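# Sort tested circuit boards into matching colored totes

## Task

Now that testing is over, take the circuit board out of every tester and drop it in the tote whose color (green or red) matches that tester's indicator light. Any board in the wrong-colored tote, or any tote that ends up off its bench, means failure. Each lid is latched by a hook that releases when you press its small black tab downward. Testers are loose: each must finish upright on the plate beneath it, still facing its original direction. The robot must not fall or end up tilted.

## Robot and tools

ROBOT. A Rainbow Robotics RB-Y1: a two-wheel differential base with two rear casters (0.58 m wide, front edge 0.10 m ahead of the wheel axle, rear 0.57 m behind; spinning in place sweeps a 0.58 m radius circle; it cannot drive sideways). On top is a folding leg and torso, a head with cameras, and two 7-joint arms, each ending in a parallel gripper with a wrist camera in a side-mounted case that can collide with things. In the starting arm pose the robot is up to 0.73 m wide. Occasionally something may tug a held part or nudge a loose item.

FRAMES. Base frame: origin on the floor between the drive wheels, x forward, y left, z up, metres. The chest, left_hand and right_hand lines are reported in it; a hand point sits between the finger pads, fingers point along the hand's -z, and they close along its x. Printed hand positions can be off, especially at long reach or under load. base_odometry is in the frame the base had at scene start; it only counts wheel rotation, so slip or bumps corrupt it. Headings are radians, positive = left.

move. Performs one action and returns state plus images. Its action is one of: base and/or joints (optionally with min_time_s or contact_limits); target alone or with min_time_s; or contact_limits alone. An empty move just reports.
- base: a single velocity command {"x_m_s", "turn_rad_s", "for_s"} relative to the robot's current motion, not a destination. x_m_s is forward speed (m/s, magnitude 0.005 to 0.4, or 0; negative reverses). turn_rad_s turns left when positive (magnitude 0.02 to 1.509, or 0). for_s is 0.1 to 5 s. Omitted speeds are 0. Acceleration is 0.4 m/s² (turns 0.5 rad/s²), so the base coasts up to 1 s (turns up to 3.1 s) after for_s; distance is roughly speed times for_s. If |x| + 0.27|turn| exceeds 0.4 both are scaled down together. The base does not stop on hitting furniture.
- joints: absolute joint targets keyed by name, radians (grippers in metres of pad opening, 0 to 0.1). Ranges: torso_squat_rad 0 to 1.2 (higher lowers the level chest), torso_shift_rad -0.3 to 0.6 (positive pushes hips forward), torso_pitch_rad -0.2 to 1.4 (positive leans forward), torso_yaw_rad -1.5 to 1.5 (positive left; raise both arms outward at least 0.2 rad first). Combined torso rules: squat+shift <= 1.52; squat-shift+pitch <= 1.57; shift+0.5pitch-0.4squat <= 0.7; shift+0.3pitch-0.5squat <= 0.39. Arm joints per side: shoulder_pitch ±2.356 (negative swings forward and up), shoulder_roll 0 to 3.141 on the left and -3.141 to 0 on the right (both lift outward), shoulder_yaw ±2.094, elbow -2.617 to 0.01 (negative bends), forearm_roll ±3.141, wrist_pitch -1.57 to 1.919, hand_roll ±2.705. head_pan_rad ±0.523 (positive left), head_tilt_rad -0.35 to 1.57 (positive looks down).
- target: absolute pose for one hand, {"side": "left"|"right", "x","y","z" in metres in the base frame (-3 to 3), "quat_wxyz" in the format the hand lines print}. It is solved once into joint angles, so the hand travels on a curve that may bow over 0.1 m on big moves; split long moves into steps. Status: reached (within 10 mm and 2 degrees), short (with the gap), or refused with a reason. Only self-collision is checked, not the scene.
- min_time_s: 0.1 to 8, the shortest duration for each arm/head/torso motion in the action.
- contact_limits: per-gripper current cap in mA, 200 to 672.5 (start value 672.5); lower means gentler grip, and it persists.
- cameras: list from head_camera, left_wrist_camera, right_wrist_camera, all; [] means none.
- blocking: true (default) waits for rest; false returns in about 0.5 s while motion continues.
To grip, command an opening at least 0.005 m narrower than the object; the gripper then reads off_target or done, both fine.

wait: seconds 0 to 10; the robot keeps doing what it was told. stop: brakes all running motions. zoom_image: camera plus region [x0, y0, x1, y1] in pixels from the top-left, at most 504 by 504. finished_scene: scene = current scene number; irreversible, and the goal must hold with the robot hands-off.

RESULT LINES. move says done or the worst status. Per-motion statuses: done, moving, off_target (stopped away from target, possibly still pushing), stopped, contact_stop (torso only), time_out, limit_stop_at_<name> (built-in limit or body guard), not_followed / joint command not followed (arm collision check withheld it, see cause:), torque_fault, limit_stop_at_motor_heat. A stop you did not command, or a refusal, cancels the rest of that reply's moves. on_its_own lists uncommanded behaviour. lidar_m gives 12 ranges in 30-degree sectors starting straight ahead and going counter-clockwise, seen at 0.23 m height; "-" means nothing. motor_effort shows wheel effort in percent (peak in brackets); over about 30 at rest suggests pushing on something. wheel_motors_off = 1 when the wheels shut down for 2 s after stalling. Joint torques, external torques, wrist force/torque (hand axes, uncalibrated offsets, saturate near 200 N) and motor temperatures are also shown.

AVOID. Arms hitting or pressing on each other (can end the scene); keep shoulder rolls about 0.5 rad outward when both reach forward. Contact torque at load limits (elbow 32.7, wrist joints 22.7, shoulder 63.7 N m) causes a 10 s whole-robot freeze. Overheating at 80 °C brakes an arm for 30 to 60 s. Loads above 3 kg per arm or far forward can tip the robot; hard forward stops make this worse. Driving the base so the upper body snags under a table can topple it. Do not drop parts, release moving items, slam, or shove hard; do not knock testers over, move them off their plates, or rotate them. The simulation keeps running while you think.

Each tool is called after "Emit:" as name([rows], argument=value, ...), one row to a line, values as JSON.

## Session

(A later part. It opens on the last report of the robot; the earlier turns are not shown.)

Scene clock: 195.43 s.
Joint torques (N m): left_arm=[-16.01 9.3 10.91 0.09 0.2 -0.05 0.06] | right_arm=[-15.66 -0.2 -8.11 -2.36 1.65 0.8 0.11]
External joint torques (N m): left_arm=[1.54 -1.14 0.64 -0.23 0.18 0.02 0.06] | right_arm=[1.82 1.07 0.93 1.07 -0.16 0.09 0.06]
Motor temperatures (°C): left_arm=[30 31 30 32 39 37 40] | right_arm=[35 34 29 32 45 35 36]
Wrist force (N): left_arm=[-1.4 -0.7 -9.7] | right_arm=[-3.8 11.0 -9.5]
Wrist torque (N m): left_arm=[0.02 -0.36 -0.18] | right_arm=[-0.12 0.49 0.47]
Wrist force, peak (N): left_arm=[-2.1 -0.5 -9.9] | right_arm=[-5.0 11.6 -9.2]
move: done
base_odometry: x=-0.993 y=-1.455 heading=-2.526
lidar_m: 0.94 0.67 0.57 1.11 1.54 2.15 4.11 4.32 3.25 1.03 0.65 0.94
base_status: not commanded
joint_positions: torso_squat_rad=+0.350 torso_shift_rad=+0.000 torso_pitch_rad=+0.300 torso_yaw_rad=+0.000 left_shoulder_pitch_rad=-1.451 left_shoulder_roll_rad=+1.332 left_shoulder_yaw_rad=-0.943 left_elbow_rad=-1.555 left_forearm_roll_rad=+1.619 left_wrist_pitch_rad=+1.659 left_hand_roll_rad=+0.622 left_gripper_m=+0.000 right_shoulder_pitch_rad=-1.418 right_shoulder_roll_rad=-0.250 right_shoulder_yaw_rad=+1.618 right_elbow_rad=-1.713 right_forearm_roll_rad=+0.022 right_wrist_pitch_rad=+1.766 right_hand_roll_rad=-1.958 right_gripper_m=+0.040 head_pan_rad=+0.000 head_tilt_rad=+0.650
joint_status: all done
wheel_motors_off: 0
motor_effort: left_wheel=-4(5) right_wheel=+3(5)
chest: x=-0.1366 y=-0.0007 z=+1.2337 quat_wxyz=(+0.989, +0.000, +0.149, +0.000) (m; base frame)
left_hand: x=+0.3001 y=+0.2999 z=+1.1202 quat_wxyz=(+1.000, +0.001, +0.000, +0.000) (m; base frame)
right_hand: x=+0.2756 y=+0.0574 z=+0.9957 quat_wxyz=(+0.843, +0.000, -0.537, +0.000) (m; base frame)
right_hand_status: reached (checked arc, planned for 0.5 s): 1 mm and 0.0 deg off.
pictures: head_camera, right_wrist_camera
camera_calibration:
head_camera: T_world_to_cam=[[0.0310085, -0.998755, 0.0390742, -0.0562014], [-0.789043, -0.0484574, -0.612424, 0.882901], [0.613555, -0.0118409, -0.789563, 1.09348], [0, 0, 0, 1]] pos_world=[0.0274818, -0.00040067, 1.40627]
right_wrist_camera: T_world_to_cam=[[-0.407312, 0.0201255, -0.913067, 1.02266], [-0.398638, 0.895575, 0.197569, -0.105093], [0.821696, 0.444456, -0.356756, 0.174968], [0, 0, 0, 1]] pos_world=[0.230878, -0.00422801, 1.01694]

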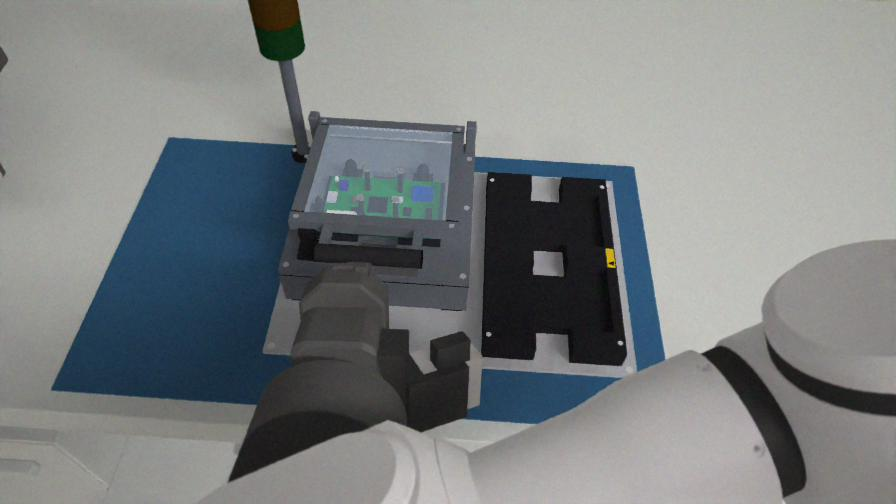

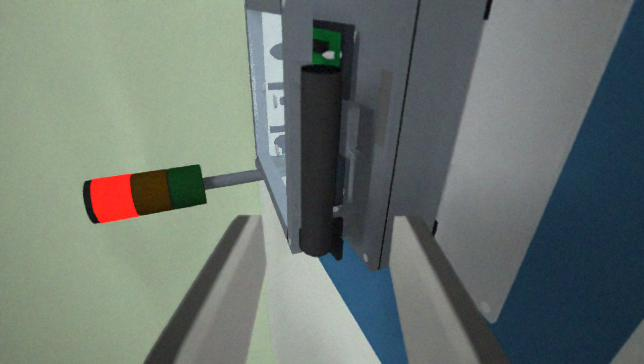

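Emit:
move(target={"side":"right","x":0.346,"y":0.058,"z":0.963,"quat_wxyz":[0.843,0,-0.537,0]}, cameras=[])

Emit:
move(target={"side":"right","x":0.370,"y":0.058,"z":1.045,"quat_wxyz":[0.887,0,-0.462,0]}, cameras=["head_camera","right_wrist_camera"])

Scene clock: 231.23 s.
Joint torques (N m): left_arm=[-16.13 9.48 10.62 0.11 0.26 -0.07 -0.04] | right_arm=[-18.18 -0.4 -8.2 -1.77 1.54 0.97 -0.06]
External joint torques (N m): left_arm=[1.42 -0.95 0.36 -0.2 0.24 0.01 -0.04] | right_arm=[1.6 1.66 0.4 0.57 -0.26 0.26 -0.12]
Motor temperatures (°C): left_arm=[30 31 30 32 38 35 40] | right_arm=[35 34 29 32 45 35 36]
Wrist force (N): left_arm=[-1.6 -0.7 -9.8] | right_arm=[-3.7 11.0 -9.5]
Wrist torque (N m): left_arm=[0.02 -0.38 -0.18] | right_arm=[-0.12 0.47 0.48]
Wrist force, peak (N): left_arm=[-1.8 -0.9 -10.5] | right_arm=[-3.8 11.7 -9.1]
move: done
base_odometry: x=-0.993 y=-1.455 heading=-2.526
lidar_m: 0.93 0.67 0.56 1.12 1.53 2.16 4.11 4.31 3.27 1.02 0.65 0.93
base_status: not commanded
joint_positions: torso_squat_rad=+0.350 torso_shift_rad=+0.000 torso_pitch_rad=+0.300 torso_yaw_rad=+0.000 left_shoulder_pitch_rad=-1.451 left_shoulder_roll_rad=+1.332 left_shoulder_yaw_rad=-0.942 left_elbow_rad=-1.555 left_forearm_roll_rad=+1.619 left_wrist_pitch_rad=+1.659 left_hand_roll_rad=+0.622 left_gripper_m=+0.000 right_shoulder_pitch_rad=-1.421 right_shoulder_roll_rad=-0.227 right_shoulder_yaw_rad=+1.615 right_elbow_rad=-1.384 right_forearm_roll_rad=+0.018 right_wrist_pitch_rad=+1.461 right_hand_roll_rad=-1.961 right_gripper_m=+0.040 head_pan_rad=+0.000 head_tilt_rad=+0.650
joint_status: all done
wheel_motors_off: 0
motor_effort: left_wheel=-5(5) right_wheel=+4(5)
chest: x=-0.1366 y=-0.0007 z=+1.2337 quat_wxyz=(+0.989, +0.000, +0.149, +0.000) (m; base frame)
left_hand: x=+0.3001 y=+0.2999 z=+1.1202 quat_wxyz=(+1.000, +0.001, +0.000, +0.000) (m; base frame)
right_hand: x=+0.3458 y=+0.0576 z=+0.9635 quat_wxyz=(+0.843, +0.000, -0.537, +0.000) (m; base frame)
right_hand_status: reached (checked arc, planned for 0.7 s): 1 mm and 0.0 deg off.
pictures: none
No camera images: "cameras" was empty.

Scene clock: 232.23 s.
Joint torques (N m): left_arm=[-16.42 9.11 10.46 0.15 0.17 0 0.06] | right_arm=[-20.9 -4.78 -10.29 -1.92 2.15 0.18 -0.26]
External joint torques (N m): left_arm=[1.13 -1.33 0.2 -0.17 0.15 0.07 0.06] | right_arm=[0.94 -0.11 -0.1 0.21 0.34 -0.03 -0.31]
Motor temperatures (°C): left_arm=[30 31 30 32 38 35 40] | right_arm=[35 34 29 32 45 35 36]
Wrist force (N): left_arm=[-1.9 -0.4 -9.9] | right_arm=[-4.0 10.5 -10.3]
Wrist torque (N m): left_arm=[-0.02 -0.42 -0.17] | right_arm=[-0.10 0.55 0.48]
Wrist force, peak (N): left_arm=[-1.6 -0.8 -10.1] | right_arm=[-8.1 10.3 -13.9]
move: done
base_odometry: x=-0.993 y=-1.455 heading=-2.526
lidar_m: 0.94 0.66 0.56 1.12 1.54 2.16 4.11 4.31 3.27 1.03 0.65 0.93
base_status: not commanded
joint_positions: torso_squat_rad=+0.350 torso_shift_rad=+0.000 torso_pitch_rad=+0.300 torso_yaw_rad=+0.000 left_shoulder_pitch_rad=-1.451 left_shoulder_roll_rad=+1.332 left_shoulder_yaw_rad=-0.942 left_elbow_rad=-1.555 left_forearm_roll_rad=+1.619 left_wrist_pitch_rad=+1.659 left_hand_roll_rad=+0.622 left_gripper_m=+0.000 right_shoulder_pitch_rad=-1.569 right_shoulder_roll_rad=-0.362 right_shoulder_yaw_rad=+1.367 right_elbow_rad=-1.534 right_forearm_roll_rad=-0.310 right_wrist_pitch_rad=+1.479 right_hand_roll_rad=-1.693 right_gripper_m=+0.040 head_pan_rad=+0.000 head_tilt_rad=+0.650
joint_status: all done
wheel_motors_off: 0
motor_effort: left_wheel=-4(5) right_wheel=+5(5)
chest: x=-0.1366 y=-0.0008 z=+1.2337 quat_wxyz=(+0.989, +0.000, +0.149, +0.000) (m; base frame)
left_hand: x=+0.3001 y=+0.2999 z=+1.1201 quat_wxyz=(+1.000, +0.001, +0.000, +0.000) (m; base frame)
right_hand: x=+0.3699 y=+0.0581 z=+1.0450 quat_wxyz=(+0.887, +0.000, -0.462, +0.000) (m; base frame)
right_hand_status: reached (checked arc, planned for 0.6 s): 0 mm and 0.0 deg off.
pictures: head_camera, right_wrist_camera
camera_calibration:
head_camera: T_world_to_cam=[[0.0309991, -0.998756, 0.0390527, -0.056193], [-0.789083, -0.0484359, -0.612374, 0.882851], [0.613504, -0.0118327, -0.789603, 1.0935], [0, 0, 0, 1]] pos_world=[0.0275195, -0.000422277, 1.40626]
right_wrist_camera: T_world_to_cam=[[-0.559124, 0.0202909, -0.828836, 1.07421], [-0.358018, 0.895779, 0.263445, -0.161641], [0.747799, 0.444037, -0.493587, 0.285072], [0, 0, 0, 1]] pos_world=[0.329571, -0.00358495, 1.07364]

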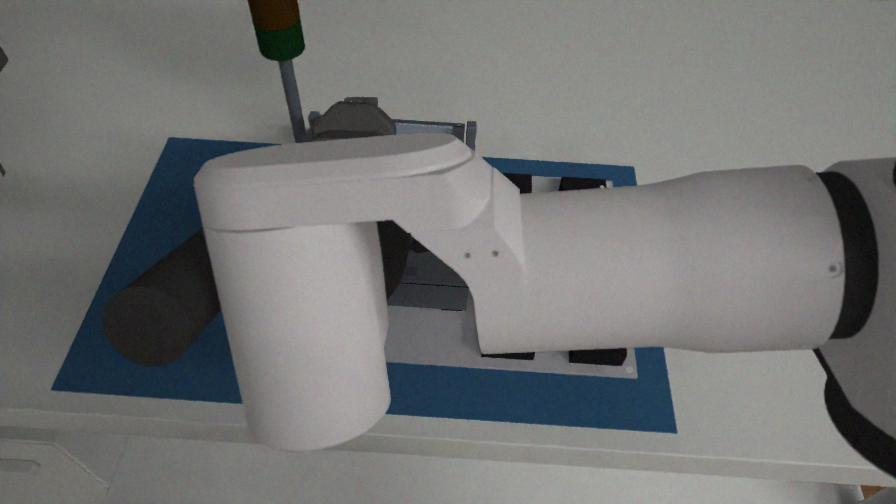

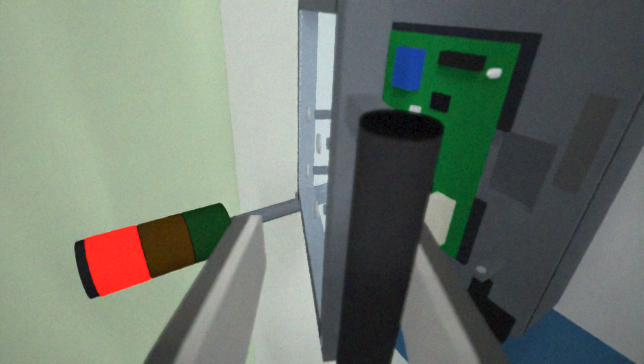

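Lid opening well. Finish.

Emit:
move(target={"side":"right","x":0.431,"y":0.058,"z":1.106,"quat_wxyz":[0.94,0,-0.342,0]}, cameras=[])

Emit:
move(target={"side":"right","x":0.495,"y":0.033,"z":1.13,"quat_wxyz":[0.943,0.06,-0.32,0.06]}, cameras=[])

Emit:
move(base={"x_m_s":0.06,"for_s":1.1}, cameras=["right_wrist_camera","head_camera"])

Scene clock: 242.57 s.
Joint torques (N m): left_arm=[-16.08 9.28 10.56 0.15 0.19 -0.02 0.04] | right_arm=[-24.03 -5.78 -9.57 -1.1 1.79 -0.65 -0.28]
External joint torques (N m): left_arm=[1.47 -1.16 0.29 -0.17 0.17 0.05 0.04] | right_arm=[1.2 1.71 -0.73 0.7 0.37 -0.21 -0.31]
Motor temperatures (°C): left_arm=[30 31 30 32 38 35 40] | right_arm=[35 34 29 32 45 35 36]
Wrist force (N): left_arm=[-1.6 -0.8 -9.7] | right_arm=[-3.0 11.5 -11.2]
Wrist torque (N m): left_arm=[0.04 -0.38 -0.19] | right_arm=[-0.04 0.60 0.43]
Wrist force, peak (N): left_arm=[-1.6 -0.8 -10.2] | right_arm=[-6.4 13.9 -13.1]
move: done
base_odometry: x=-0.993 y=-1.455 heading=-2.526
lidar_m: 0.93 0.67 0.56 1.12 1.54 2.16 4.11 4.31 3.26 1.03 0.65 0.93
base_status: not commanded
joint_positions: torso_squat_rad=+0.350 torso_shift_rad=+0.000 torso_pitch_rad=+0.300 torso_yaw_rad=+0.000 left_shoulder_pitch_rad=-1.451 left_shoulder_roll_rad=+1.332 left_shoulder_yaw_rad=-0.942 left_elbow_rad=-1.555 left_forearm_roll_rad=+1.619 left_wrist_pitch_rad=+1.659 left_hand_roll_rad=+0.622 left_gripper_m=+0.000 right_shoulder_pitch_rad=-1.752 right_shoulder_roll_rad=-0.327 right_shoulder_yaw_rad=+1.118 right_elbow_rad=-1.112 right_forearm_roll_rad=-0.741 right_wrist_pitch_rad=+1.362 right_hand_roll_rad=-1.238 right_gripper_m=+0.040 head_pan_rad=+0.000 head_tilt_rad=+0.650
joint_status: all done
wheel_motors_off: 0
motor_effort: left_wheel=-4(5) right_wheel=+5(6)
chest: x=-0.1366 y=-0.0007 z=+1.2337 quat_wxyz=(+0.989, +0.000, +0.149, +0.000) (m; base frame)
left_hand: x=+0.3001 y=+0.2999 z=+1.1202 quat_wxyz=(+1.000, +0.001, +0.000, +0.000) (m; base frame)
right_hand: x=+0.4310 y=+0.0578 z=+1.1061 quat_wxyz=(+0.940, +0.000, -0.342, +0.000) (m; base frame)
right_hand_status: reached (checked arc, planned for 0.8 s): 0 mm and 0.0 deg off.
pictures: none
No camera images: "cameras" was empty.

Scene clock: 243.77 s.
Joint torques (N m): left_arm=[-16.18 9.38 10.76 0.13 0.24 0 0.03] | right_arm=[-26.88 -9.38 -7.35 -2.11 1.1 -1.45 -0.33]
External joint torques (N m): left_arm=[1.37 -1.05 0.5 -0.19 0.22 0.07 0.02] | right_arm=[0.51 -0.55 -0.81 0.68 0.19 -0.39 -0.36]
Motor temperatures (°C): left_arm=[30 31 30 32 38 35 40] | right_arm=[35 34 29 32 45 35 36]
Wrist force (N): left_arm=[-1.6 -0.7 -9.5] | right_arm=[-3.2 11.6 -11.6]
Wrist torque (N m): left_arm=[0.02 -0.40 -0.17] | right_arm=[-0.04 0.69 0.44]
Wrist force, peak (N): left_arm=[-1.5 -0.7 -10.1] | right_arm=[-8.6 12.1 -16.6]
move: done
base_odometry: x=-0.993 y=-1.455 heading=-2.526
lidar_m: 0.94 0.67 0.56 1.11 1.54 2.16 4.11 4.32 3.26 1.03 0.65 0.93
base_status: not commanded
joint_positions: torso_squat_rad=+0.350 torso_shift_rad=+0.000 torso_pitch_rad=+0.300 torso_yaw_rad=+0.000 left_shoulder_pitch_rad=-1.451 left_shoulder_roll_rad=+1.332 left_shoulder_yaw_rad=-0.942 left_elbow_rad=-1.555 left_forearm_roll_rad=+1.619 left_wrist_pitch_rad=+1.659 left_hand_roll_rad=+0.622 left_gripper_m=+0.000 right_shoulder_pitch_rad=-1.795 right_shoulder_roll_rad=-0.334 right_shoulder_yaw_rad=+0.978 right_elbow_rad=-0.742 right_forearm_roll_rad=-0.942 right_wrist_pitch_rad=+1.118 right_hand_roll_rad=-0.748 right_gripper_m=+0.040 head_pan_rad=+0.000 head_tilt_rad=+0.650
joint_status: all done
wheel_motors_off: 0
motor_effort: left_wheel=-4(5) right_wheel=+4(6)
chest: x=-0.1367 y=-0.0007 z=+1.2337 quat_wxyz=(+0.989, +0.000, +0.149, +0.000) (m; base frame)
left_hand: x=+0.3001 y=+0.2999 z=+1.1202 quat_wxyz=(+1.000, +0.001, +0.000, +0.000) (m; base frame)
right_hand: x=+0.4947 y=+0.0330 z=+1.1299 quat_wxyz=(+0.943, +0.060, -0.321, +0.060) (m; base frame)
right_hand_status: reached (checked arc, planned for 0.7 s): 0 mm and 0.1 deg off.
pictures: none
No camera images: "cameras" was empty.

Scene clock: 245.67 s.
Joint torques (N m): left_arm=[-16.34 9.51 10.56 0.21 0.2 -0.06 0.02] | right_arm=[-28.39 -11.94 -6.62 -1.59 4.08 -4.52 0.62]
External joint torques (N m): left_arm=[1.21 -0.92 0.3 -0.11 0.18 0.01 0.02] | right_arm=[-1 -3.11 -0.08 1.2 3.17 -3.46 0.58]
Motor temperatures (°C): left_arm=[30 31 30 32 38 35 40] | right_arm=[36 34 29 32 45 35 36]
Wrist force (N): left_arm=[-1.8 -0.7 -9.8] | right_arm=[-13.9 12.9 -3.2]
Wrist torque (N m): left_arm=[0.02 -0.42 -0.17] | right_arm=[-0.43 2.74 -0.04]
Wrist force, peak (N): left_arm=[-1.8 -0.9 -10.0] | right_arm=[-17.3 14.1 -6.6]
move: done
base_odometry: x=-1.046 y=-1.493 heading=-2.525
lidar_m: 0.87 0.67 0.53 0.98 1.55 2.15 4.17 4.34 3.26 0.66 0.63 0.90
base_status: done (sent for 1.1 of 1.1 s)
joint_positions: torso_squat_rad=+0.350 torso_shift_rad=+0.000 torso_pitch_rad=+0.300 torso_yaw_rad=+0.000 left_shoulder_pitch_rad=-1.451 left_shoulder_roll_rad=+1.332 left_shoulder_yaw_rad=-0.942 left_elbow_rad=-1.555 left_forearm_roll_rad=+1.619 left_wrist_pitch_rad=+1.659 left_hand_roll_rad=+0.622 left_gripper_m=+0.000 right_shoulder_pitch_rad=-1.795 right_shoulder_roll_rad=-0.333 right_shoulder_yaw_rad=+0.977 right_elbow_rad=-0.742 right_forearm_roll_rad=-0.943 right_wrist_pitch_rad=+1.119 right_hand_roll_rad=-0.748 right_gripper_m=+0.041 head_pan_rad=+0.000 head_tilt_rad=+0.650
joint_status: not commanded
wheel_motors_off: 0
motor_effort: left_wheel=+6(21) right_wheel=-1(23)
chest: x=-0.1368 y=-0.0008 z=+1.2337 quat_wxyz=(+0.989, +0.000, +0.149, +0.000) (m; base frame)
left_hand: x=+0.2999 y=+0.2999 z=+1.1203 quat_wxyz=(+1.000, +0.001, +0.000, +0.000) (m; base frame)
right_hand: x=+0.4941 y=+0.0334 z=+1.1296 quat_wxyz=(+0.944, +0.061, -0.320, +0.060) (m; base frame)
pictures: head_camera, right_wrist_camera
camera_calibration:
head_camera: T_world_to_cam=[[0.030971, -0.998757, 0.0390445, -0.0561948], [-0.788888, -0.0484125, -0.612627, 0.88301], [0.613756, -0.0118281, -0.789407, 1.09345], [0, 0, 0, 1]] pos_world=[0.0272234, -0.000442883, 1.40633]
right_wrist_camera: T_world_to_cam=[[-0.780537, -0.05216, -0.62293, 1.09358], [-0.393034, 0.81585, 0.424162, -0.278974], [0.486093, 0.575907, -0.657301, 0.554773], [0, 0, 0, 1]] pos_world=[0.47426, -0.0348557, 1.16421]

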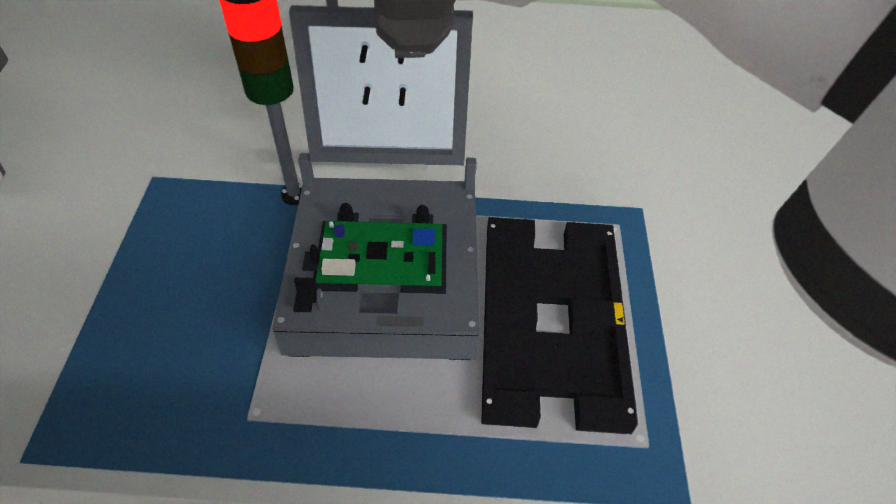

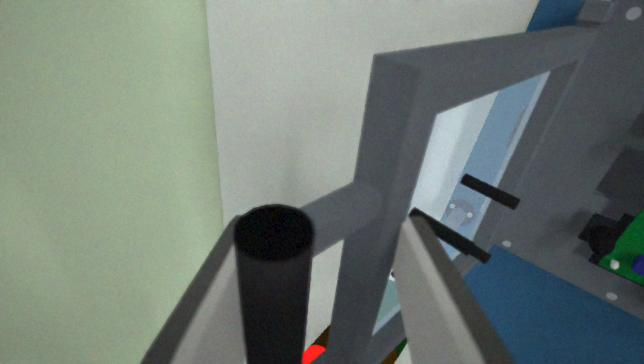

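Emit:
move(target={"side":"right","x":0.44,"y":0.028,"z":1.21,"quat_wxyz":[0.943,0.06,-0.32,0.06]}, cameras=["head_camera"])

Emit:
move(joints={"right_shoulder_pitch_rad":-1.46,"right_shoulder_roll_rad":-1.333,"right_shoulder_yaw_rad":0.953,"right_elbow_rad":-1.557,"right_forearm_roll_rad":-1.623,"right_wrist_pitch_rad":1.657,"right_hand_roll_rad":-0.626,"left_gripper_m":0.092}, cameras=[])

Emit:
move(target={"side":"left","x":0.375,"y":0.05,"z":1.04,"quat_wxyz":[1,0,0,0]}, cameras=["left_wrist_camera","head_camera"])

Emit:
move(target={"side":"left","x":0.375,"y":0.05,"z":0.985,"quat_wxyz":[1,0,0,0]}, cameras=["left_wrist_camera"])

Scene clock: 257.17 s.
Joint torques (N m): left_arm=[-16.13 9.47 10.5 0.21 0.23 -0.02 -0.07] | right_arm=[-23.53 -7.83 -9.33 -1.63 0.59 -1.16 0.17]
External joint torques (N m): left_arm=[1.42 -0.97 0.24 -0.1 0.21 0.05 -0.07] | right_arm=[2.08 0.8 0.07 -0.01 -0.54 -0.29 0.13]
Motor temperatures (°C): left_arm=[30 31 30 32 38 34 40] | right_arm=[36 34 29 32 45 36 36]
Wrist force (N): left_arm=[-1.5 -0.4 -10.2] | right_arm=[-1.8 10.4 -11.7]
Wrist torque (N m): left_arm=[0.00 -0.39 -0.18] | right_arm=[-0.04 0.62 0.48]
Wrist force, peak (N): left_arm=[-1.8 -0.6 -10.1] | right_arm=[-19.4 14.4 -27.0]
move: done
base_odometry: x=-1.046 y=-1.493 heading=-2.526
lidar_m: 0.86 0.67 0.53 0.98 1.54 2.16 4.18 4.34 3.26 0.66 0.62 0.91
base_status: not commanded
joint_positions: torso_squat_rad=+0.350 torso_shift_rad=+0.000 torso_pitch_rad=+0.300 torso_yaw_rad=+0.000 left_shoulder_pitch_rad=-1.451 left_shoulder_roll_rad=+1.332 left_shoulder_yaw_rad=-0.942 left_elbow_rad=-1.555 left_forearm_roll_rad=+1.619 left_wrist_pitch_rad=+1.659 left_hand_roll_rad=+0.622 left_gripper_m=+0.000 right_shoulder_pitch_rad=-1.847 right_shoulder_roll_rad=-0.528 right_shoulder_yaw_rad=+0.940 right_elbow_rad=-1.187 right_forearm_roll_rad=-0.991 right_wrist_pitch_rad=+1.406 right_hand_roll_rad=-0.943 right_gripper_m=+0.040 head_pan_rad=+0.000 head_tilt_rad=+0.650
joint_status: all done
wheel_motors_off: 0
motor_effort: left_wheel=+4(9) right_wheel=-2(3)
chest: x=-0.1367 y=-0.0007 z=+1.2337 quat_wxyz=(+0.989, +0.000, +0.149, +0.000) (m; base frame)
left_hand: x=+0.3001 y=+0.2999 z=+1.1202 quat_wxyz=(+1.000, +0.001, +0.000, +0.000) (m; base frame)
right_hand: x=+0.4400 y=+0.0279 z=+1.2098 quat_wxyz=(+0.945, +0.058, -0.317, +0.060) (m; base frame)
right_hand_status: reached (checked arc, planned for 0.8 s): 0 mm and 0.5 deg off.
pictures: head_camera
camera_calibration:
head_camera: T_world_to_cam=[[0.030977, -0.998756, 0.0390713, -0.0562095], [-0.789028, -0.048431, -0.612445, 0.882911], [0.613576, -0.0118567, -0.789547, 1.09347], [0, 0, 0, 1]] pos_world=[0.0274543, -0.000414335, 1.40628]

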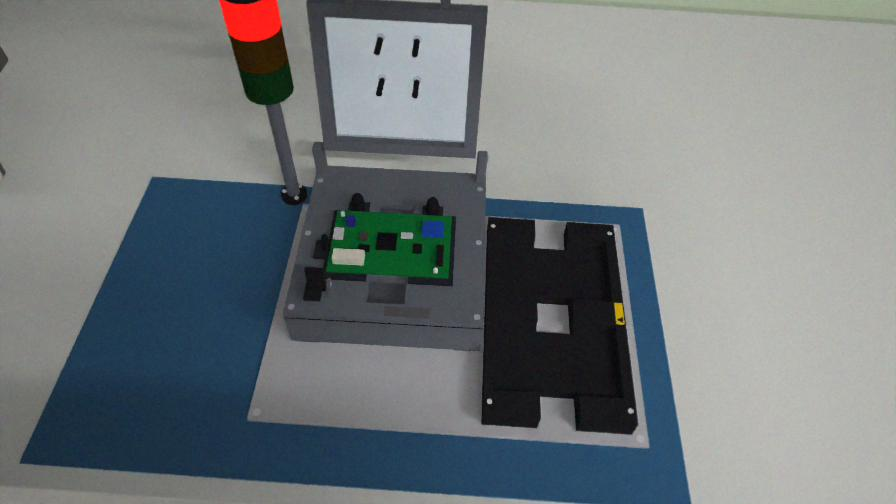

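Scene clock: 258.77 s.
Joint torques (N m): left_arm=[-16.42 9.52 10.48 0.25 0.18 -0.02 0.03] | right_arm=[-17.81 -9.62 -9.8 -0.13 0.28 -0.23 -0.04]
External joint torques (N m): left_arm=[1.13 -0.92 0.22 -0.07 0.16 0.05 0.03] | right_arm=[1.11 1.8 0.88 -0.47 0.02 -0.21 -0.04]
Motor temperatures (°C): left_arm=[30 31 30 32 38 34 40] | right_arm=[36 34 29 32 45 36 36]
Wrist force (N): left_arm=[-1.8 -0.9 -9.7] | right_arm=[2.3 10.9 -12.9]
Wrist torque (N m): left_arm=[0.06 -0.41 -0.19] | right_arm=[-0.06 0.85 0.52]
Wrist force, peak (N): left_arm=[-1.9 -0.8 -10.0] | right_arm=[1.0 10.6 -13.9]
move: done
base_odometry: x=-1.046 y=-1.493 heading=-2.526
lidar_m: 0.87 0.67 0.53 0.99 1.54 2.16 4.17 4.34 3.26 0.66 0.63 0.90
base_status: not commanded
joint_positions: torso_squat_rad=+0.350 torso_shift_rad=+0.000 torso_pitch_rad=+0.300 torso_yaw_rad=+0.000 left_shoulder_pitch_rad=-1.451 left_shoulder_roll_rad=+1.332 left_shoulder_yaw_rad=-0.942 left_elbow_rad=-1.555 left_forearm_roll_rad=+1.619 left_wrist_pitch_rad=+1.659 left_hand_roll_rad=+0.622 left_gripper_m=+0.092 right_shoulder_pitch_rad=-1.460 right_shoulder_roll_rad=-1.333 right_shoulder_yaw_rad=+0.953 right_elbow_rad=-1.557 right_forearm_roll_rad=-1.623 right_wrist_pitch_rad=+1.657 right_hand_roll_rad=-0.626 right_gripper_m=+0.040 head_pan_rad=+0.000 head_tilt_rad=+0.650
joint_status: all done
wheel_motors_off: 0
motor_effort: left_wheel=+4(6) right_wheel=-4(4)
chest: x=-0.1367 y=-0.0007 z=+1.2337 quat_wxyz=(+0.989, +0.000, +0.149, +0.000) (m; base frame)
left_hand: x=+0.3001 y=+0.2999 z=+1.1202 quat_wxyz=(+1.000, +0.001, +0.000, +0.000) (m; base frame)
right_hand: x=+0.3000 y=-0.3002 z=+1.1205 quat_wxyz=(+1.000, -0.001, +0.000, +0.000) (m; base frame)
pictures: none
No camera images: "cameras" was empty.

Scene clock: 260.67 s.
Joint torques (N m): left_arm=[-22.65 8.07 5.64 -0.61 0.25 -0.19 0.3] | right_arm=[-17.78 -9.72 -9.85 0.38 0.18 -0.17 -0.06]
External joint torques (N m): left_arm=[1.75 0.26 -0.92 1 0.23 -0.12 0.3] | right_arm=[1.13 1.7 0.83 0.04 -0.08 -0.15 -0.06]
Motor temperatures (°C): left_arm=[30 31 30 32 38 34 40] | right_arm=[36 34 29 32 45 36 36]
Wrist force (N): left_arm=[-1.5 -0.4 -9.7] | right_arm=[2.2 10.9 -13.2]
Wrist torque (N m): left_arm=[0.01 -0.37 -0.22] | right_arm=[-0.07 0.84 0.54]
Wrist force, peak (N): left_arm=[-2.4 -0.1 -10.2] | right_arm=[2.4 11.0 -13.2]
move: done
base_odometry: x=-1.046 y=-1.494 heading=-2.525
lidar_m: 0.87 0.67 0.54 0.98 1.54 2.15 4.17 4.34 3.26 0.67 0.62 0.90
base_status: not commanded
joint_positions: torso_squat_rad=+0.350 torso_shift_rad=+0.000 torso_pitch_rad=+0.300 torso_yaw_rad=+0.000 left_shoulder_pitch_rad=-1.719 left_shoulder_roll_rad=+0.432 left_shoulder_yaw_rad=-1.089 left_elbow_rad=-0.756 left_forearm_roll_rad=+1.384 left_wrist_pitch_rad=+1.562 left_hand_roll_rad=+0.720 left_gripper_m=+0.092 right_shoulder_pitch_rad=-1.460 right_shoulder_roll_rad=-1.333 right_shoulder_yaw_rad=+0.953 right_elbow_rad=-1.557 right_forearm_roll_rad=-1.623 right_wrist_pitch_rad=+1.657 right_hand_roll_rad=-0.626 right_gripper_m=+0.040 head_pan_rad=+0.000 head_tilt_rad=+0.650
joint_status: all done
wheel_motors_off: 0
motor_effort: left_wheel=+3(5) right_wheel=-2(5)
chest: x=-0.1367 y=-0.0007 z=+1.2337 quat_wxyz=(+0.989, +0.000, +0.149, +0.000) (m; base frame)
left_hand: x=+0.3748 y=+0.0498 z=+1.0401 quat_wxyz=(+1.000, -0.001, -0.001, +0.000) (m; base frame)
left_hand_status: reached (checked arc, planned for 1.2 s): 0 mm and 0.1 deg off.
right_hand: x=+0.3000 y=-0.3001 z=+1.1205 quat_wxyz=(+1.000, -0.001, +0.000, +0.000) (m; base frame)
pictures: head_camera, left_wrist_camera
camera_calibration:
head_camera: T_world_to_cam=[[0.0309667, -0.998753, 0.0391478, -0.0562683], [-0.789022, -0.0484699, -0.61245, 0.88292], [0.613584, -0.0119229, -0.789539, 1.09347], [0, 0, 0, 1]] pos_world=[0.0274523, -0.000365822, 1.40628]
left_wrist_camera: T_world_to_cam=[[0.999829, 0.0152059, -0.0105448, -0.36585], [0.0184214, -0.871828, 0.489466, -0.438299], [-0.00175044, -0.489576, -0.871959, 1.00105], [0, 0, 0, 1]] pos_world=[0.375614, 0.113532, 1.08355]

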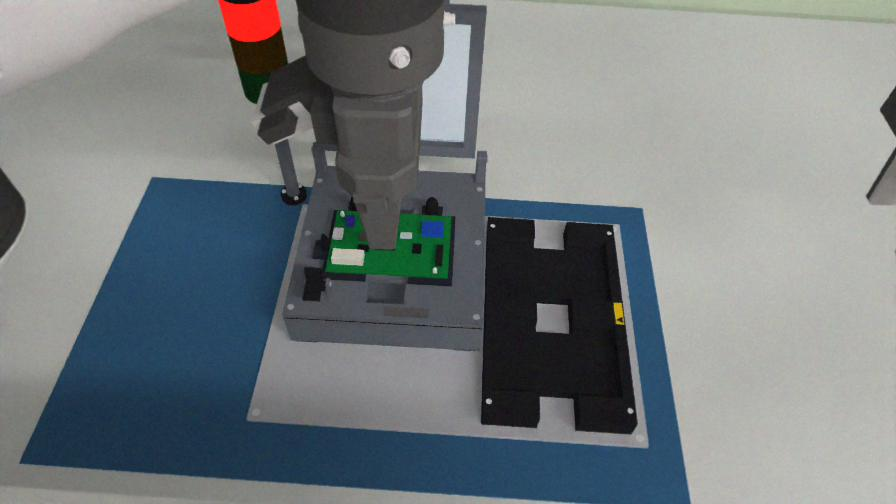

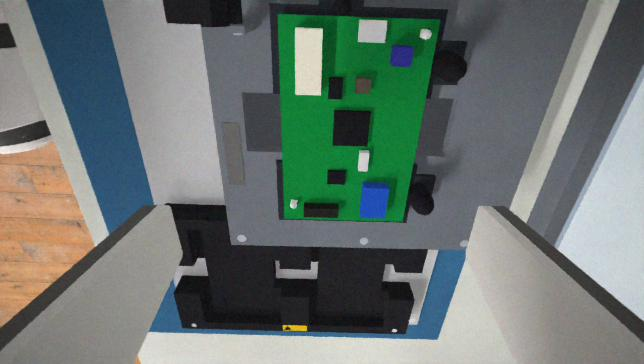

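Scene clock: 261.47 s.
Joint torques (N m): left_arm=[-23.65 6.49 5.4 -0.99 0.24 -0.07 -0.06] | right_arm=[-17.79 -9.81 -10 0.39 0.23 -0.15 -0.12]
External joint torques (N m): left_arm=[0.6 -0.83 -0.43 0.77 0.22 0.01 -0.06] | right_arm=[1.13 1.62 0.69 0.06 -0.03 -0.13 -0.12]
Motor temperatures (°C): left_arm=[30 31 30 32 38 34 40] | right_arm=[36 34 29 32 45 36 36]
Wrist force (N): left_arm=[-1.6 -0.6 -9.8] | right_arm=[2.3 10.7 -12.9]
Wrist torque (N m): left_arm=[0.03 -0.40 -0.20] | right_arm=[-0.06 0.85 0.53]
Wrist force, peak (N): left_arm=[-2.0 -1.3 -11.0] | right_arm=[2.5 11.0 -13.2]
move: done
base_odometry: x=-1.046 y=-1.494 heading=-2.525
lidar_m: 0.87 0.67 0.53 0.98 1.53 2.16 4.17 4.34 3.26 0.65 0.64 0.90
base_status: not commanded
joint_positions: torso_squat_rad=+0.350 torso_shift_rad=+0.000 torso_pitch_rad=+0.300 torso_yaw_rad=+0.000 left_shoulder_pitch_rad=-1.643 left_shoulder_roll_rad=+0.366 left_shoulder_yaw_rad=-1.120 left_elbow_rad=-0.667 left_forearm_roll_rad=+1.347 left_wrist_pitch_rad=+1.452 left_hand_roll_rad=+0.678 left_gripper_m=+0.092 right_shoulder_pitch_rad=-1.460 right_shoulder_roll_rad=-1.333 right_shoulder_yaw_rad=+0.953 right_elbow_rad=-1.557 right_forearm_roll_rad=-1.623 right_wrist_pitch_rad=+1.657 right_hand_roll_rad=-0.626 right_gripper_m=+0.040 head_pan_rad=+0.000 head_tilt_rad=+0.650
joint_status: all done
wheel_motors_off: 0
motor_effort: left_wheel=+3(6) right_wheel=-3(5)
chest: x=-0.1366 y=-0.0007 z=+1.2337 quat_wxyz=(+0.989, +0.000, +0.149, +0.000) (m; base frame)
left_hand: x=+0.3743 y=+0.0505 z=+0.9852 quat_wxyz=(+1.000, +0.000, -0.003, +0.000) (m; base frame)
left_hand_status: reached (checked arc, planned for 0.3 s): 1 mm and 0.3 deg off.
right_hand: x=+0.3000 y=-0.3001 z=+1.1204 quat_wxyz=(+1.000, -0.001, +0.000, +0.000) (m; base frame)
pictures: left_wrist_camera
camera_calibration:
left_wrist_camera: T_world_to_cam=[[0.99985, 0.0158426, -0.00696736, -0.369528], [0.0172254, -0.871885, 0.489408, -0.410287], [0.00167878, -0.489455, -0.872027, 0.952238], [0, 0, 0, 1]] pos_world=[0.374941, 0.114208, 1.0286]

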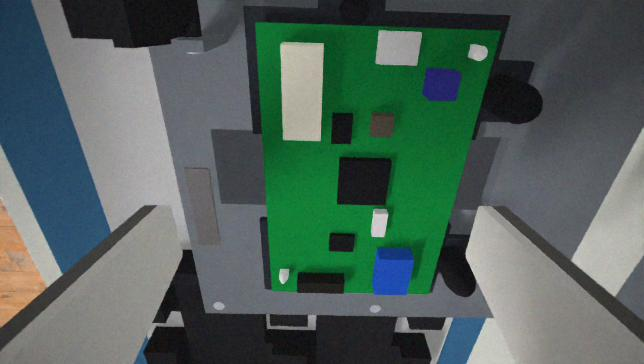

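Emit:
move(target={"side":"left","x":0.39,"y":0.037,"z":1.02,"quat_wxyz":[1,0,0,-0.0055]}, cameras=[])

Emit:
move(joints={"torso_pitch_rad":0.38}, cameras=[])

Emit:
move(target={"side":"left","x":0.39,"y":0.037,"z":0.95,"quat_wxyz":[1,0,0,-0.0055]}, cameras=["left_wrist_camera","head_camera"])

Scene clock: 280.10 s.
Joint torques (N m): left_arm=[-22.91 7.12 4 -0.53 0.16 0.06 0.21] | right_arm=[-17.81 -9.95 -9.97 0.34 0.15 -0.22 -0.09]
External joint torques (N m): left_arm=[1.87 -0.87 0.82 1.05 0.14 0.17 0.22] | right_arm=[1.11 1.47 0.72 0.01 -0.11 -0.2 -0.09]
Motor temperatures (°C): left_arm=[30 31 30 32 38 34 40] | right_arm=[36 34 29 32 45 35 36]
Wrist force (N): left_arm=[-1.6 -0.4 -9.7] | right_arm=[2.4 10.8 -12.8]
Wrist torque (N m): left_arm=[0.02 -0.35 -0.20] | right_arm=[-0.06 0.87 0.52]
Wrist force, peak (N): left_arm=[-1.9 0.5 -10.5] | right_arm=[2.3 11.1 -13.3]
move: done
base_odometry: x=-1.046 y=-1.494 heading=-2.525
lidar_m: 0.87 0.67 0.53 0.98 1.54 2.16 4.17 4.34 3.28 0.67 0.63 0.90
base_status: not commanded
joint_positions: torso_squat_rad=+0.350 torso_shift_rad=+0.000 torso_pitch_rad=+0.300 torso_yaw_rad=+0.000 left_shoulder_pitch_rad=-1.784 left_shoulder_roll_rad=+0.228 left_shoulder_yaw_rad=-1.092 left_elbow_rad=-0.333 left_forearm_roll_rad=+1.375 left_wrist_pitch_rad=+1.479 left_hand_roll_rad=+0.508 left_gripper_m=+0.092 right_shoulder_pitch_rad=-1.460 right_shoulder_roll_rad=-1.333 right_shoulder_yaw_rad=+0.953 right_elbow_rad=-1.557 right_forearm_roll_rad=-1.623 right_wrist_pitch_rad=+1.657 right_hand_roll_rad=-0.626 right_gripper_m=+0.040 head_pan_rad=+0.000 head_tilt_rad=+0.650
joint_status: all done
wheel_motors_off: 0
motor_effort: left_wheel=+5(5) right_wheel=-3(5)
chest: x=-0.1367 y=-0.0007 z=+1.2337 quat_wxyz=(+0.989, +0.000, +0.149, +0.000) (m; base frame)
left_hand: x=+0.3894 y=+0.0373 z=+1.0202 quat_wxyz=(+1.000, -0.002, -0.006, -0.005) (m; base frame)
left_hand_status: reached (checked arc, planned for 0.7 s): 1 mm and 0.7 deg off.
right_hand: x=+0.3000 y=-0.3001 z=+1.1205 quat_wxyz=(+1.000, -0.001, +0.000, +0.000) (m; base frame)
pictures: none
No camera images: "cameras" was empty.

Scene clock: 281.17 s.
Joint torques (N m): left_arm=[-23 6.44 3.95 -0.81 0.31 0.16 0.21] | right_arm=[-17.65 -10.36 -9.89 0.11 0.13 -0.01 0]
External joint torques (N m): left_arm=[1.53 -0.78 0.79 0.98 0.22 0.13 0.2] | right_arm=[0.93 1.79 0.72 0.09 -0.03 -0.12 0]
Motor temperatures (°C): left_arm=[30 31 29 32 38 34 40] | right_arm=[36 34 29 32 45 35 36]
Wrist force (N): left_arm=[-0.9 -0.4 -9.3] | right_arm=[2.6 10.7 -13.4]
Wrist torque (N m): left_arm=[0.02 -0.30 -0.20] | right_arm=[-0.05 0.87 0.54]
Wrist force, peak (N): left_arm=[-0.8 -0.8 -10.0] | right_arm=[3.0 10.8 -13.6]
move: done
base_odometry: x=-1.046 y=-1.494 heading=-2.525
lidar_m: 0.87 0.67 0.53 0.99 1.54 2.15 4.17 4.32 3.27 0.66 0.63 0.90
base_status: not commanded
joint_positions: torso_squat_rad=+0.350 torso_shift_rad=+0.000 torso_pitch_rad=+0.380 torso_yaw_rad=+0.000 left_shoulder_pitch_rad=-1.784 left_shoulder_roll_rad=+0.228 left_shoulder_yaw_rad=-1.092 left_elbow_rad=-0.333 left_forearm_roll_rad=+1.375 left_wrist_pitch_rad=+1.479 left_hand_roll_rad=+0.508 left_gripper_m=+0.092 right_shoulder_pitch_rad=-1.460 right_shoulder_roll_rad=-1.333 right_shoulder_yaw_rad=+0.953 right_elbow_rad=-1.557 right_forearm_roll_rad=-1.623 right_wrist_pitch_rad=+1.657 right_hand_roll_rad=-0.626 right_gripper_m=+0.040 head_pan_rad=+0.000 head_tilt_rad=+0.650
joint_status: all done
wheel_motors_off: 0
motor_effort: left_wheel=+2(5) right_wheel=-3(5)
chest: x=-0.1133 y=-0.0007 z=+1.2254 quat_wxyz=(+0.982, +0.000, +0.189, +0.000) (m; base frame)
left_hand: x=+0.3940 y=+0.0374 z=+0.9705 quat_wxyz=(+0.999, -0.002, +0.034, -0.005) (m; base frame)
right_hand: x=+0.3129 y=-0.3001 z=+1.0777 quat_wxyz=(+0.999, -0.001, +0.040, +0.000) (m; base frame)
pictures: none
No camera images: "cameras" was empty.

Scene clock: 282.70 s.
Joint torques (N m): left_arm=[-21.55 6.2 4.81 -0.88 0.29 0.27 0.2] | right_arm=[-17.48 -11.15 -9.84 0.13 0.03 -0.1 -0.08]
External joint torques (N m): left_arm=[2.44 -0.5 -1.1 1.09 0.26 0.33 0.2] | right_arm=[1.09 1 0.78 0.11 -0.13 -0.22 -0.08]
Motor temperatures (°C): left_arm=[30 31 29 32 38 34 40] | right_arm=[36 34 29 32 45 35 36]
Wrist force (N): left_arm=[-1.4 -0.4 -9.5] | right_arm=[2.8 10.8 -13.4]
Wrist torque (N m): left_arm=[0.00 -0.37 -0.19] | right_arm=[-0.06 0.88 0.54]
Wrist force, peak (N): left_arm=[-4.5 -11.5 27.2] | right_arm=[2.9 11.4 -13.2]
move: done
base_odometry: x=-1.046 y=-1.494 heading=-2.526
lidar_m: 0.87 0.67 0.53 0.98 1.53 2.16 4.17 4.33 3.27 0.66 0.63 0.90
base_status: not commanded
joint_positions: torso_squat_rad=+0.350 torso_shift_rad=+0.000 torso_pitch_rad=+0.380 torso_yaw_rad=+0.000 left_shoulder_pitch_rad=-1.676 left_shoulder_roll_rad=+0.358 left_shoulder_yaw_rad=-1.131 left_elbow_rad=-0.689 left_forearm_roll_rad=+1.319 left_wrist_pitch_rad=+1.420 left_hand_roll_rad=+0.711 left_gripper_m=+0.092 right_shoulder_pitch_rad=-1.460 right_shoulder_roll_rad=-1.333 right_shoulder_yaw_rad=+0.953 right_elbow_rad=-1.557 right_forearm_roll_rad=-1.623 right_wrist_pitch_rad=+1.657 right_hand_roll_rad=-0.626 right_gripper_m=+0.040 head_pan_rad=+0.000 head_tilt_rad=+0.650
joint_status: all done
wheel_motors_off: 0
motor_effort: left_wheel=+3(6) right_wheel=-4(6)
chest: x=-0.1133 y=-0.0007 z=+1.2254 quat_wxyz=(+0.982, +0.000, +0.189, +0.000) (m; base frame)
left_hand: x=+0.3900 y=+0.0368 z=+0.9503 quat_wxyz=(+1.000, +0.000, +0.001, -0.006) (m; base frame)
left_hand_status: reached (checked arc, planned for 0.7 s): 0 mm and 0.1 deg off.
right_hand: x=+0.3129 y=-0.3000 z=+1.0777 quat_wxyz=(+0.999, -0.001, +0.040, +0.000) (m; base frame)
pictures: head_camera, left_wrist_camera
camera_calibration:
head_camera: T_world_to_cam=[[0.0340572, -0.998751, 0.036546, -0.0531226], [-0.835434, -0.0485201, -0.547445, 0.811356], [0.548535, -0.0118873, -0.836043, 1.12226], [0, 0, 0, 1]] pos_world=[0.0640458, -0.000348569, 1.38437]
left_wrist_camera: T_world_to_cam=[[0.999889, 0.00401758, -0.0143487, -0.377834], [0.0105146, -0.872557, 0.488399, -0.401862], [-0.0105579, -0.488495, -0.872503, 0.920254], [0, 0, 0, 1]] pos_world=[0.391733, 0.10041, 0.993771]

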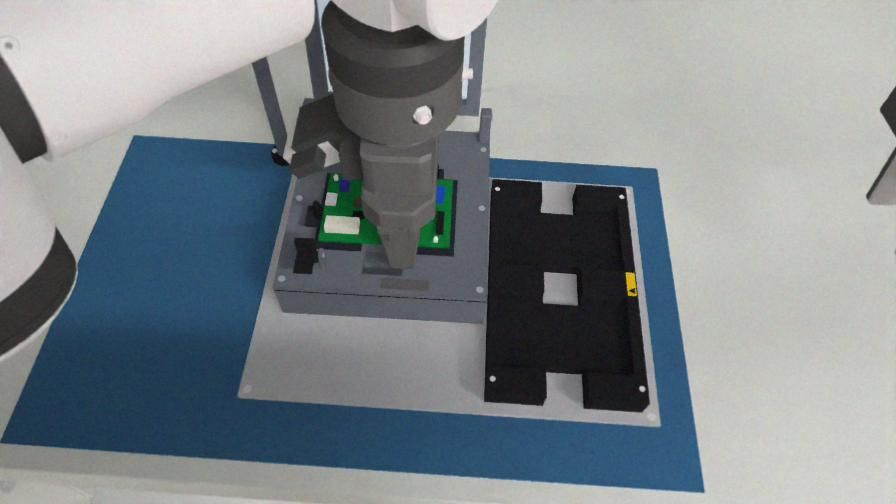

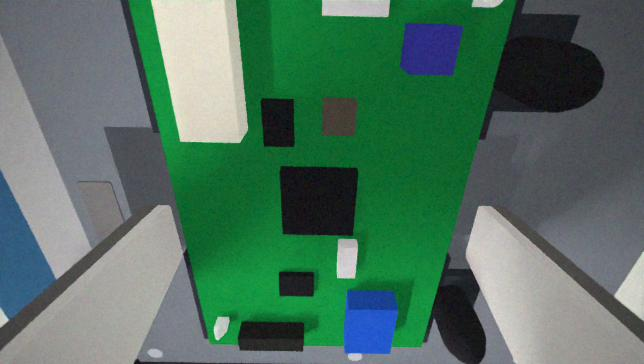

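Emit:
move(target={"side":"left","x":0.389,"y":0.043,"z":0.95,"quat_wxyz":[1,0,0,-0.0055]}, cameras=["left_wrist_camera"])

Emit:
move(target={"side":"left","x":0.389,"y":0.043,"z":0.94,"quat_wxyz":[1,0,0,-0.0055]}, cameras=["left_wrist_camera"])

Scene clock: 292.93 s.
Joint torques (N m): left_arm=[-21.89 6.87 5.25 -2.25 0.27 0.13 0.3] | right_arm=[-17.76 -10.99 -9.99 0.12 0.08 0.05 -0.09]
External joint torques (N m): left_arm=[2.02 0.13 -0.99 -0.27 0.25 0.19 0.3] | right_arm=[0.82 1.15 0.63 0.11 -0.08 -0.07 -0.09]
Motor temperatures (°C): left_arm=[30 31 29 32 38 34 40] | right_arm=[36 34 29 32 45 35 36]
Wrist force (N): left_arm=[-1.5 -0.3 -9.1] | right_arm=[2.8 10.8 -13.2]
Wrist torque (N m): left_arm=[-0.01 -0.38 -0.22] | right_arm=[-0.06 0.89 0.52]
Wrist force, peak (N): left_arm=[-1.4 -0.5 -9.9] | right_arm=[2.8 11.1 -13.3]
move: done
base_odometry: x=-1.046 y=-1.494 heading=-2.525
lidar_m: 0.86 0.67 0.54 0.99 1.53 2.15 4.17 4.34 3.26 0.67 0.63 0.90
base_status: not commanded
joint_positions: torso_squat_rad=+0.350 torso_shift_rad=+0.000 torso_pitch_rad=+0.380 torso_yaw_rad=+0.000 left_shoulder_pitch_rad=-1.663 left_shoulder_roll_rad=+0.387 left_shoulder_yaw_rad=-1.132 left_elbow_rad=-0.734 left_forearm_roll_rad=+1.318 left_wrist_pitch_rad=+1.424 left_hand_roll_rad=+0.725 left_gripper_m=+0.092 right_shoulder_pitch_rad=-1.460 right_shoulder_roll_rad=-1.333 right_shoulder_yaw_rad=+0.953 right_elbow_rad=-1.557 right_forearm_roll_rad=-1.623 right_wrist_pitch_rad=+1.657 right_hand_roll_rad=-0.626 right_gripper_m=+0.040 head_pan_rad=+0.000 head_tilt_rad=+0.650
joint_status: all done
wheel_motors_off: 0
motor_effort: left_wheel=+3(4) right_wheel=-4(5)
chest: x=-0.1133 y=-0.0007 z=+1.2254 quat_wxyz=(+0.982, +0.000, +0.189, +0.000) (m; base frame)
left_hand: x=+0.3890 y=+0.0429 z=+0.9501 quat_wxyz=(+1.000, +0.000, +0.001, -0.006) (m; base frame)
left_hand_status: reached (checked arc, planned for 0.2 s): 0 mm and 0.1 deg off.
right_hand: x=+0.3129 y=-0.3000 z=+1.0777 quat_wxyz=(+0.999, -0.001, +0.040, +0.000) (m; base frame)
pictures: left_wrist_camera
camera_calibration:
left_wrist_camera: T_world_to_cam=[[0.999887, 0.00426534, -0.0144016, -0.376824], [0.0107488, -0.872919, 0.487747, -0.395866], [-0.010491, -0.487846, -0.872866, 0.923323], [0, 0, 0, 1]] pos_world=[0.390723, 0.106488, 0.993594]

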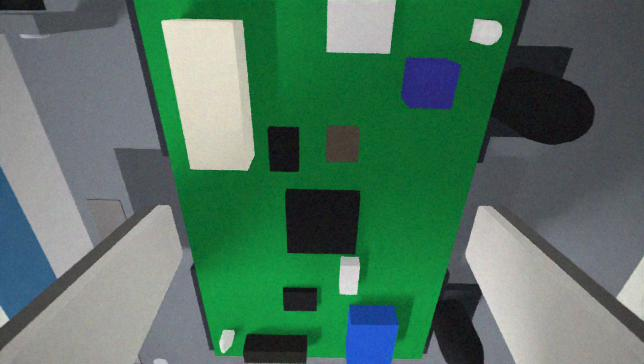

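Scene clock: 293.83 s.
Joint torques (N m): left_arm=[2.33 -1.43 -3.75 1.21 -1.95 -5.56 0.38] | right_arm=[-17.76 -10.83 -10.03 0.08 -0.01 0.07 -0.13]
External joint torques (N m): left_arm=[26.24 -8.13 -9.84 3.2 -1.97 -5.5 0.38] | right_arm=[0.84 1.29 0.59 0.05 -0.17 -0.04 -0.12]
Motor temperatures (°C): left_arm=[30 31 29 32 38 34 40] | right_arm=[36 34 29 32 45 35 36]
Wrist force (N): left_arm=[-8.3 7.7 58.9] | right_arm=[2.7 10.9 -13.0]
Wrist torque (N m): left_arm=[-0.23 3.40 -0.68] | right_arm=[-0.08 0.91 0.53]
Wrist force, peak (N): left_arm=[-11.4 5.8 80.0] | right_arm=[3.0 11.2 -13.4]
move: done
base_odometry: x=-1.046 y=-1.493 heading=-2.525
lidar_m: 0.87 0.66 0.53 0.98 1.53 2.15 4.17 4.34 3.27 0.66 0.64 0.91
base_status: not commanded
joint_positions: torso_squat_rad=+0.350 torso_shift_rad=-0.001 torso_pitch_rad=+0.377 torso_yaw_rad=+0.000 left_shoulder_pitch_rad=-1.656 left_shoulder_roll_rad=+0.376 left_shoulder_yaw_rad=-1.135 left_elbow_rad=-0.714 left_forearm_roll_rad=+1.311 left_wrist_pitch_rad=+1.403 left_hand_roll_rad=+0.715 left_gripper_m=+0.092 right_shoulder_pitch_rad=-1.460 right_shoulder_roll_rad=-1.333 right_shoulder_yaw_rad=+0.953 right_elbow_rad=-1.557 right_forearm_roll_rad=-1.623 right_wrist_pitch_rad=+1.657 right_hand_roll_rad=-0.626 right_gripper_m=+0.040 head_pan_rad=+0.000 head_tilt_rad=+0.650
joint_status: all done
wheel_motors_off: 0
motor_effort: left_wheel=+9(11) right_wheel=-2(5)
chest: x=-0.1147 y=-0.0007 z=+1.2257 quat_wxyz=(+0.982, +0.000, +0.188, +0.000) (m; base frame)
left_hand: x=+0.3901 y=+0.0425 z=+0.9454 quat_wxyz=(+1.000, -0.001, -0.004, -0.006) (m; base frame)
left_hand_status: reached (checked arc, planned for 0.2 s): 6 mm and 0.5 deg off.
right_hand: x=+0.3120 y=-0.2999 z=+1.0789 quat_wxyz=(+0.999, -0.001, +0.039, +0.000) (m; base frame)
pictures: left_wrist_camera
camera_calibration:
left_wrist_camera: T_world_to_cam=[[0.999982, 0.00429689, -0.00413375, -0.387689], [0.00577205, -0.871441, 0.490467, -0.394636], [-0.00149483, -0.490482, -0.87145, 0.914309], [0, 0, 0, 1]] pos_world=[0.391326, 0.106215, 0.988728]

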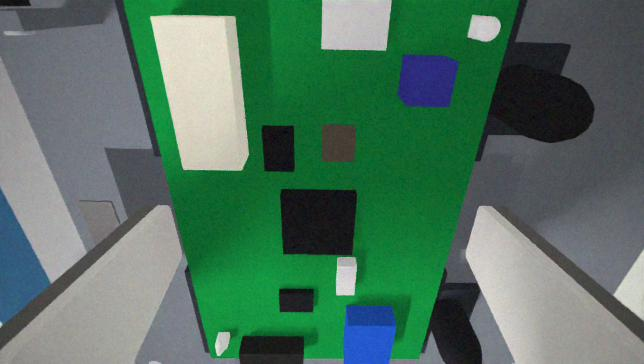

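Emit:
move(target={"side":"left","x":0.389,"y":0.043,"z":0.957,"quat_wxyz":[1,0,0,-0.0055]}, cameras=["left_wrist_camera","head_camera"])

Emit:
zoom_image(camera="left_wrist_camera", region=[60, 100, 560, 364])

Emit:
zoom_image(camera="head_camera", region=[240, 130, 540, 340])

Scene clock: 314.77 s.
Joint torques (N m): left_arm=[-21.33 5.67 4.76 -1.68 0.07 -0.44 0.25] | right_arm=[-17.67 -11.08 -10.01 0.08 0.05 0.1 -0.04]
External joint torques (N m): left_arm=[2.63 -1.14 -1.51 0.29 0.04 -0.38 0.25] | right_arm=[0.9 1.07 0.6 0.06 -0.11 -0.01 -0.03]
Motor temperatures (°C): left_arm=[30 31 29 32 38 35 40] | right_arm=[36 34 29 32 45 35 36]
Wrist force (N): left_arm=[-2.4 0.2 -9.2] | right_arm=[2.7 10.7 -12.9]
Wrist torque (N m): left_arm=[-0.08 -0.49 -0.21] | right_arm=[-0.04 0.89 0.53]
Wrist force, peak (N): left_arm=[-10.2 7.9 64.5] | right_arm=[3.3 10.9 -13.5]
move: done
base_odometry: x=-1.046 y=-1.494 heading=-2.525
lidar_m: 0.87 0.66 0.53 0.99 1.54 2.15 4.17 4.33 3.27 0.67 0.63 0.91
base_status: not commanded
joint_positions: torso_squat_rad=+0.350 torso_shift_rad=+0.000 torso_pitch_rad=+0.380 torso_yaw_rad=+0.000 left_shoulder_pitch_rad=-1.672 left_shoulder_roll_rad=+0.392 left_shoulder_yaw_rad=-1.128 left_elbow_rad=-0.737 left_forearm_roll_rad=+1.322 left_wrist_pitch_rad=+1.434 left_hand_roll_rad=+0.724 left_gripper_m=+0.092 right_shoulder_pitch_rad=-1.460 right_shoulder_roll_rad=-1.333 right_shoulder_yaw_rad=+0.953 right_elbow_rad=-1.557 right_forearm_roll_rad=-1.623 right_wrist_pitch_rad=+1.657 right_hand_roll_rad=-0.626 right_gripper_m=+0.040 head_pan_rad=+0.000 head_tilt_rad=+0.650
joint_status: all done
wheel_motors_off: 0
motor_effort: left_wheel=+3(9) right_wheel=-6(8)
chest: x=-0.1133 y=-0.0007 z=+1.2254 quat_wxyz=(+0.982, +0.000, +0.189, +0.000) (m; base frame)
left_hand: x=+0.3901 y=+0.0428 z=+0.9555 quat_wxyz=(+1.000, +0.000, +0.001, -0.006) (m; base frame)
left_hand_status: reached (checked arc, planned for 0.2 s): 2 mm and 0.1 deg off.
right_hand: x=+0.3129 y=-0.3000 z=+1.0777 quat_wxyz=(+0.999, -0.001, +0.040, +0.000) (m; base frame)
pictures: head_camera, left_wrist_camera
camera_calibration:
head_camera: T_world_to_cam=[[0.0341105, -0.99875, 0.0365293, -0.0530821], [-0.835418, -0.0485558, -0.547466, 0.811372], [0.548556, -0.0118429, -0.83603, 1.12226], [0, 0, 0, 1]] pos_world=[0.0640258, -0.000328219, 1.38438]
left_wrist_camera: T_world_to_cam=[[0.999882, 0.00413525, -0.0147629, -0.37746], [0.0108194, -0.872564, 0.48838, -0.399256], [-0.010862, -0.488483, -0.872506, 0.927876], [0, 0, 0, 1]] pos_world=[0.391814, 0.106436, 0.998994]

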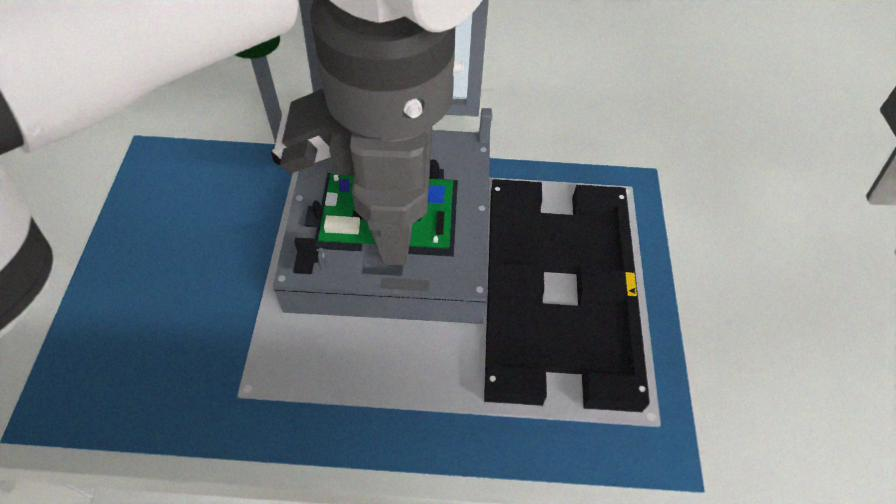

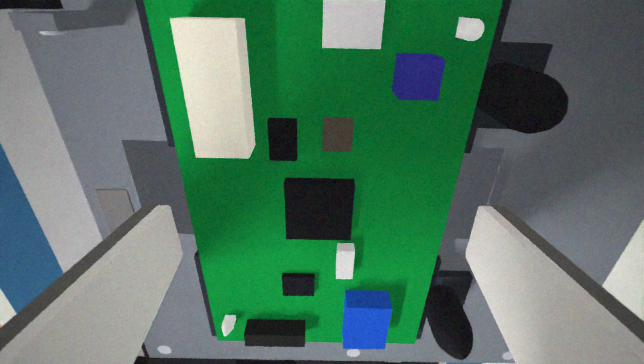

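Scaled by 1.008 from the camera's 644x364 image, which has a finer 920x520 frame.

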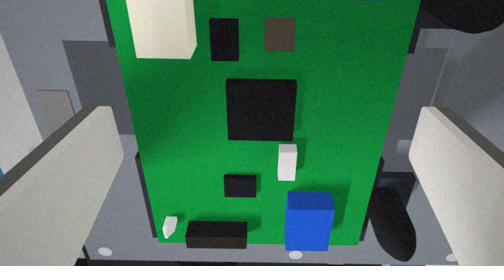

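Scaled by 1.680 from the camera's 896x504 image, which has a finer 1280x720 frame.

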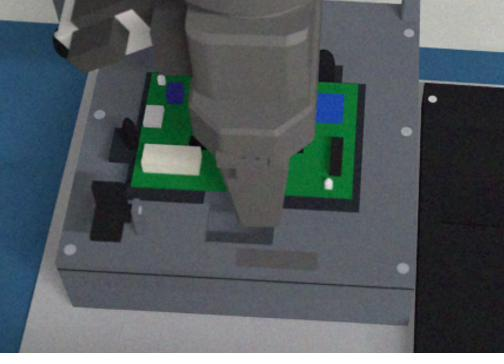

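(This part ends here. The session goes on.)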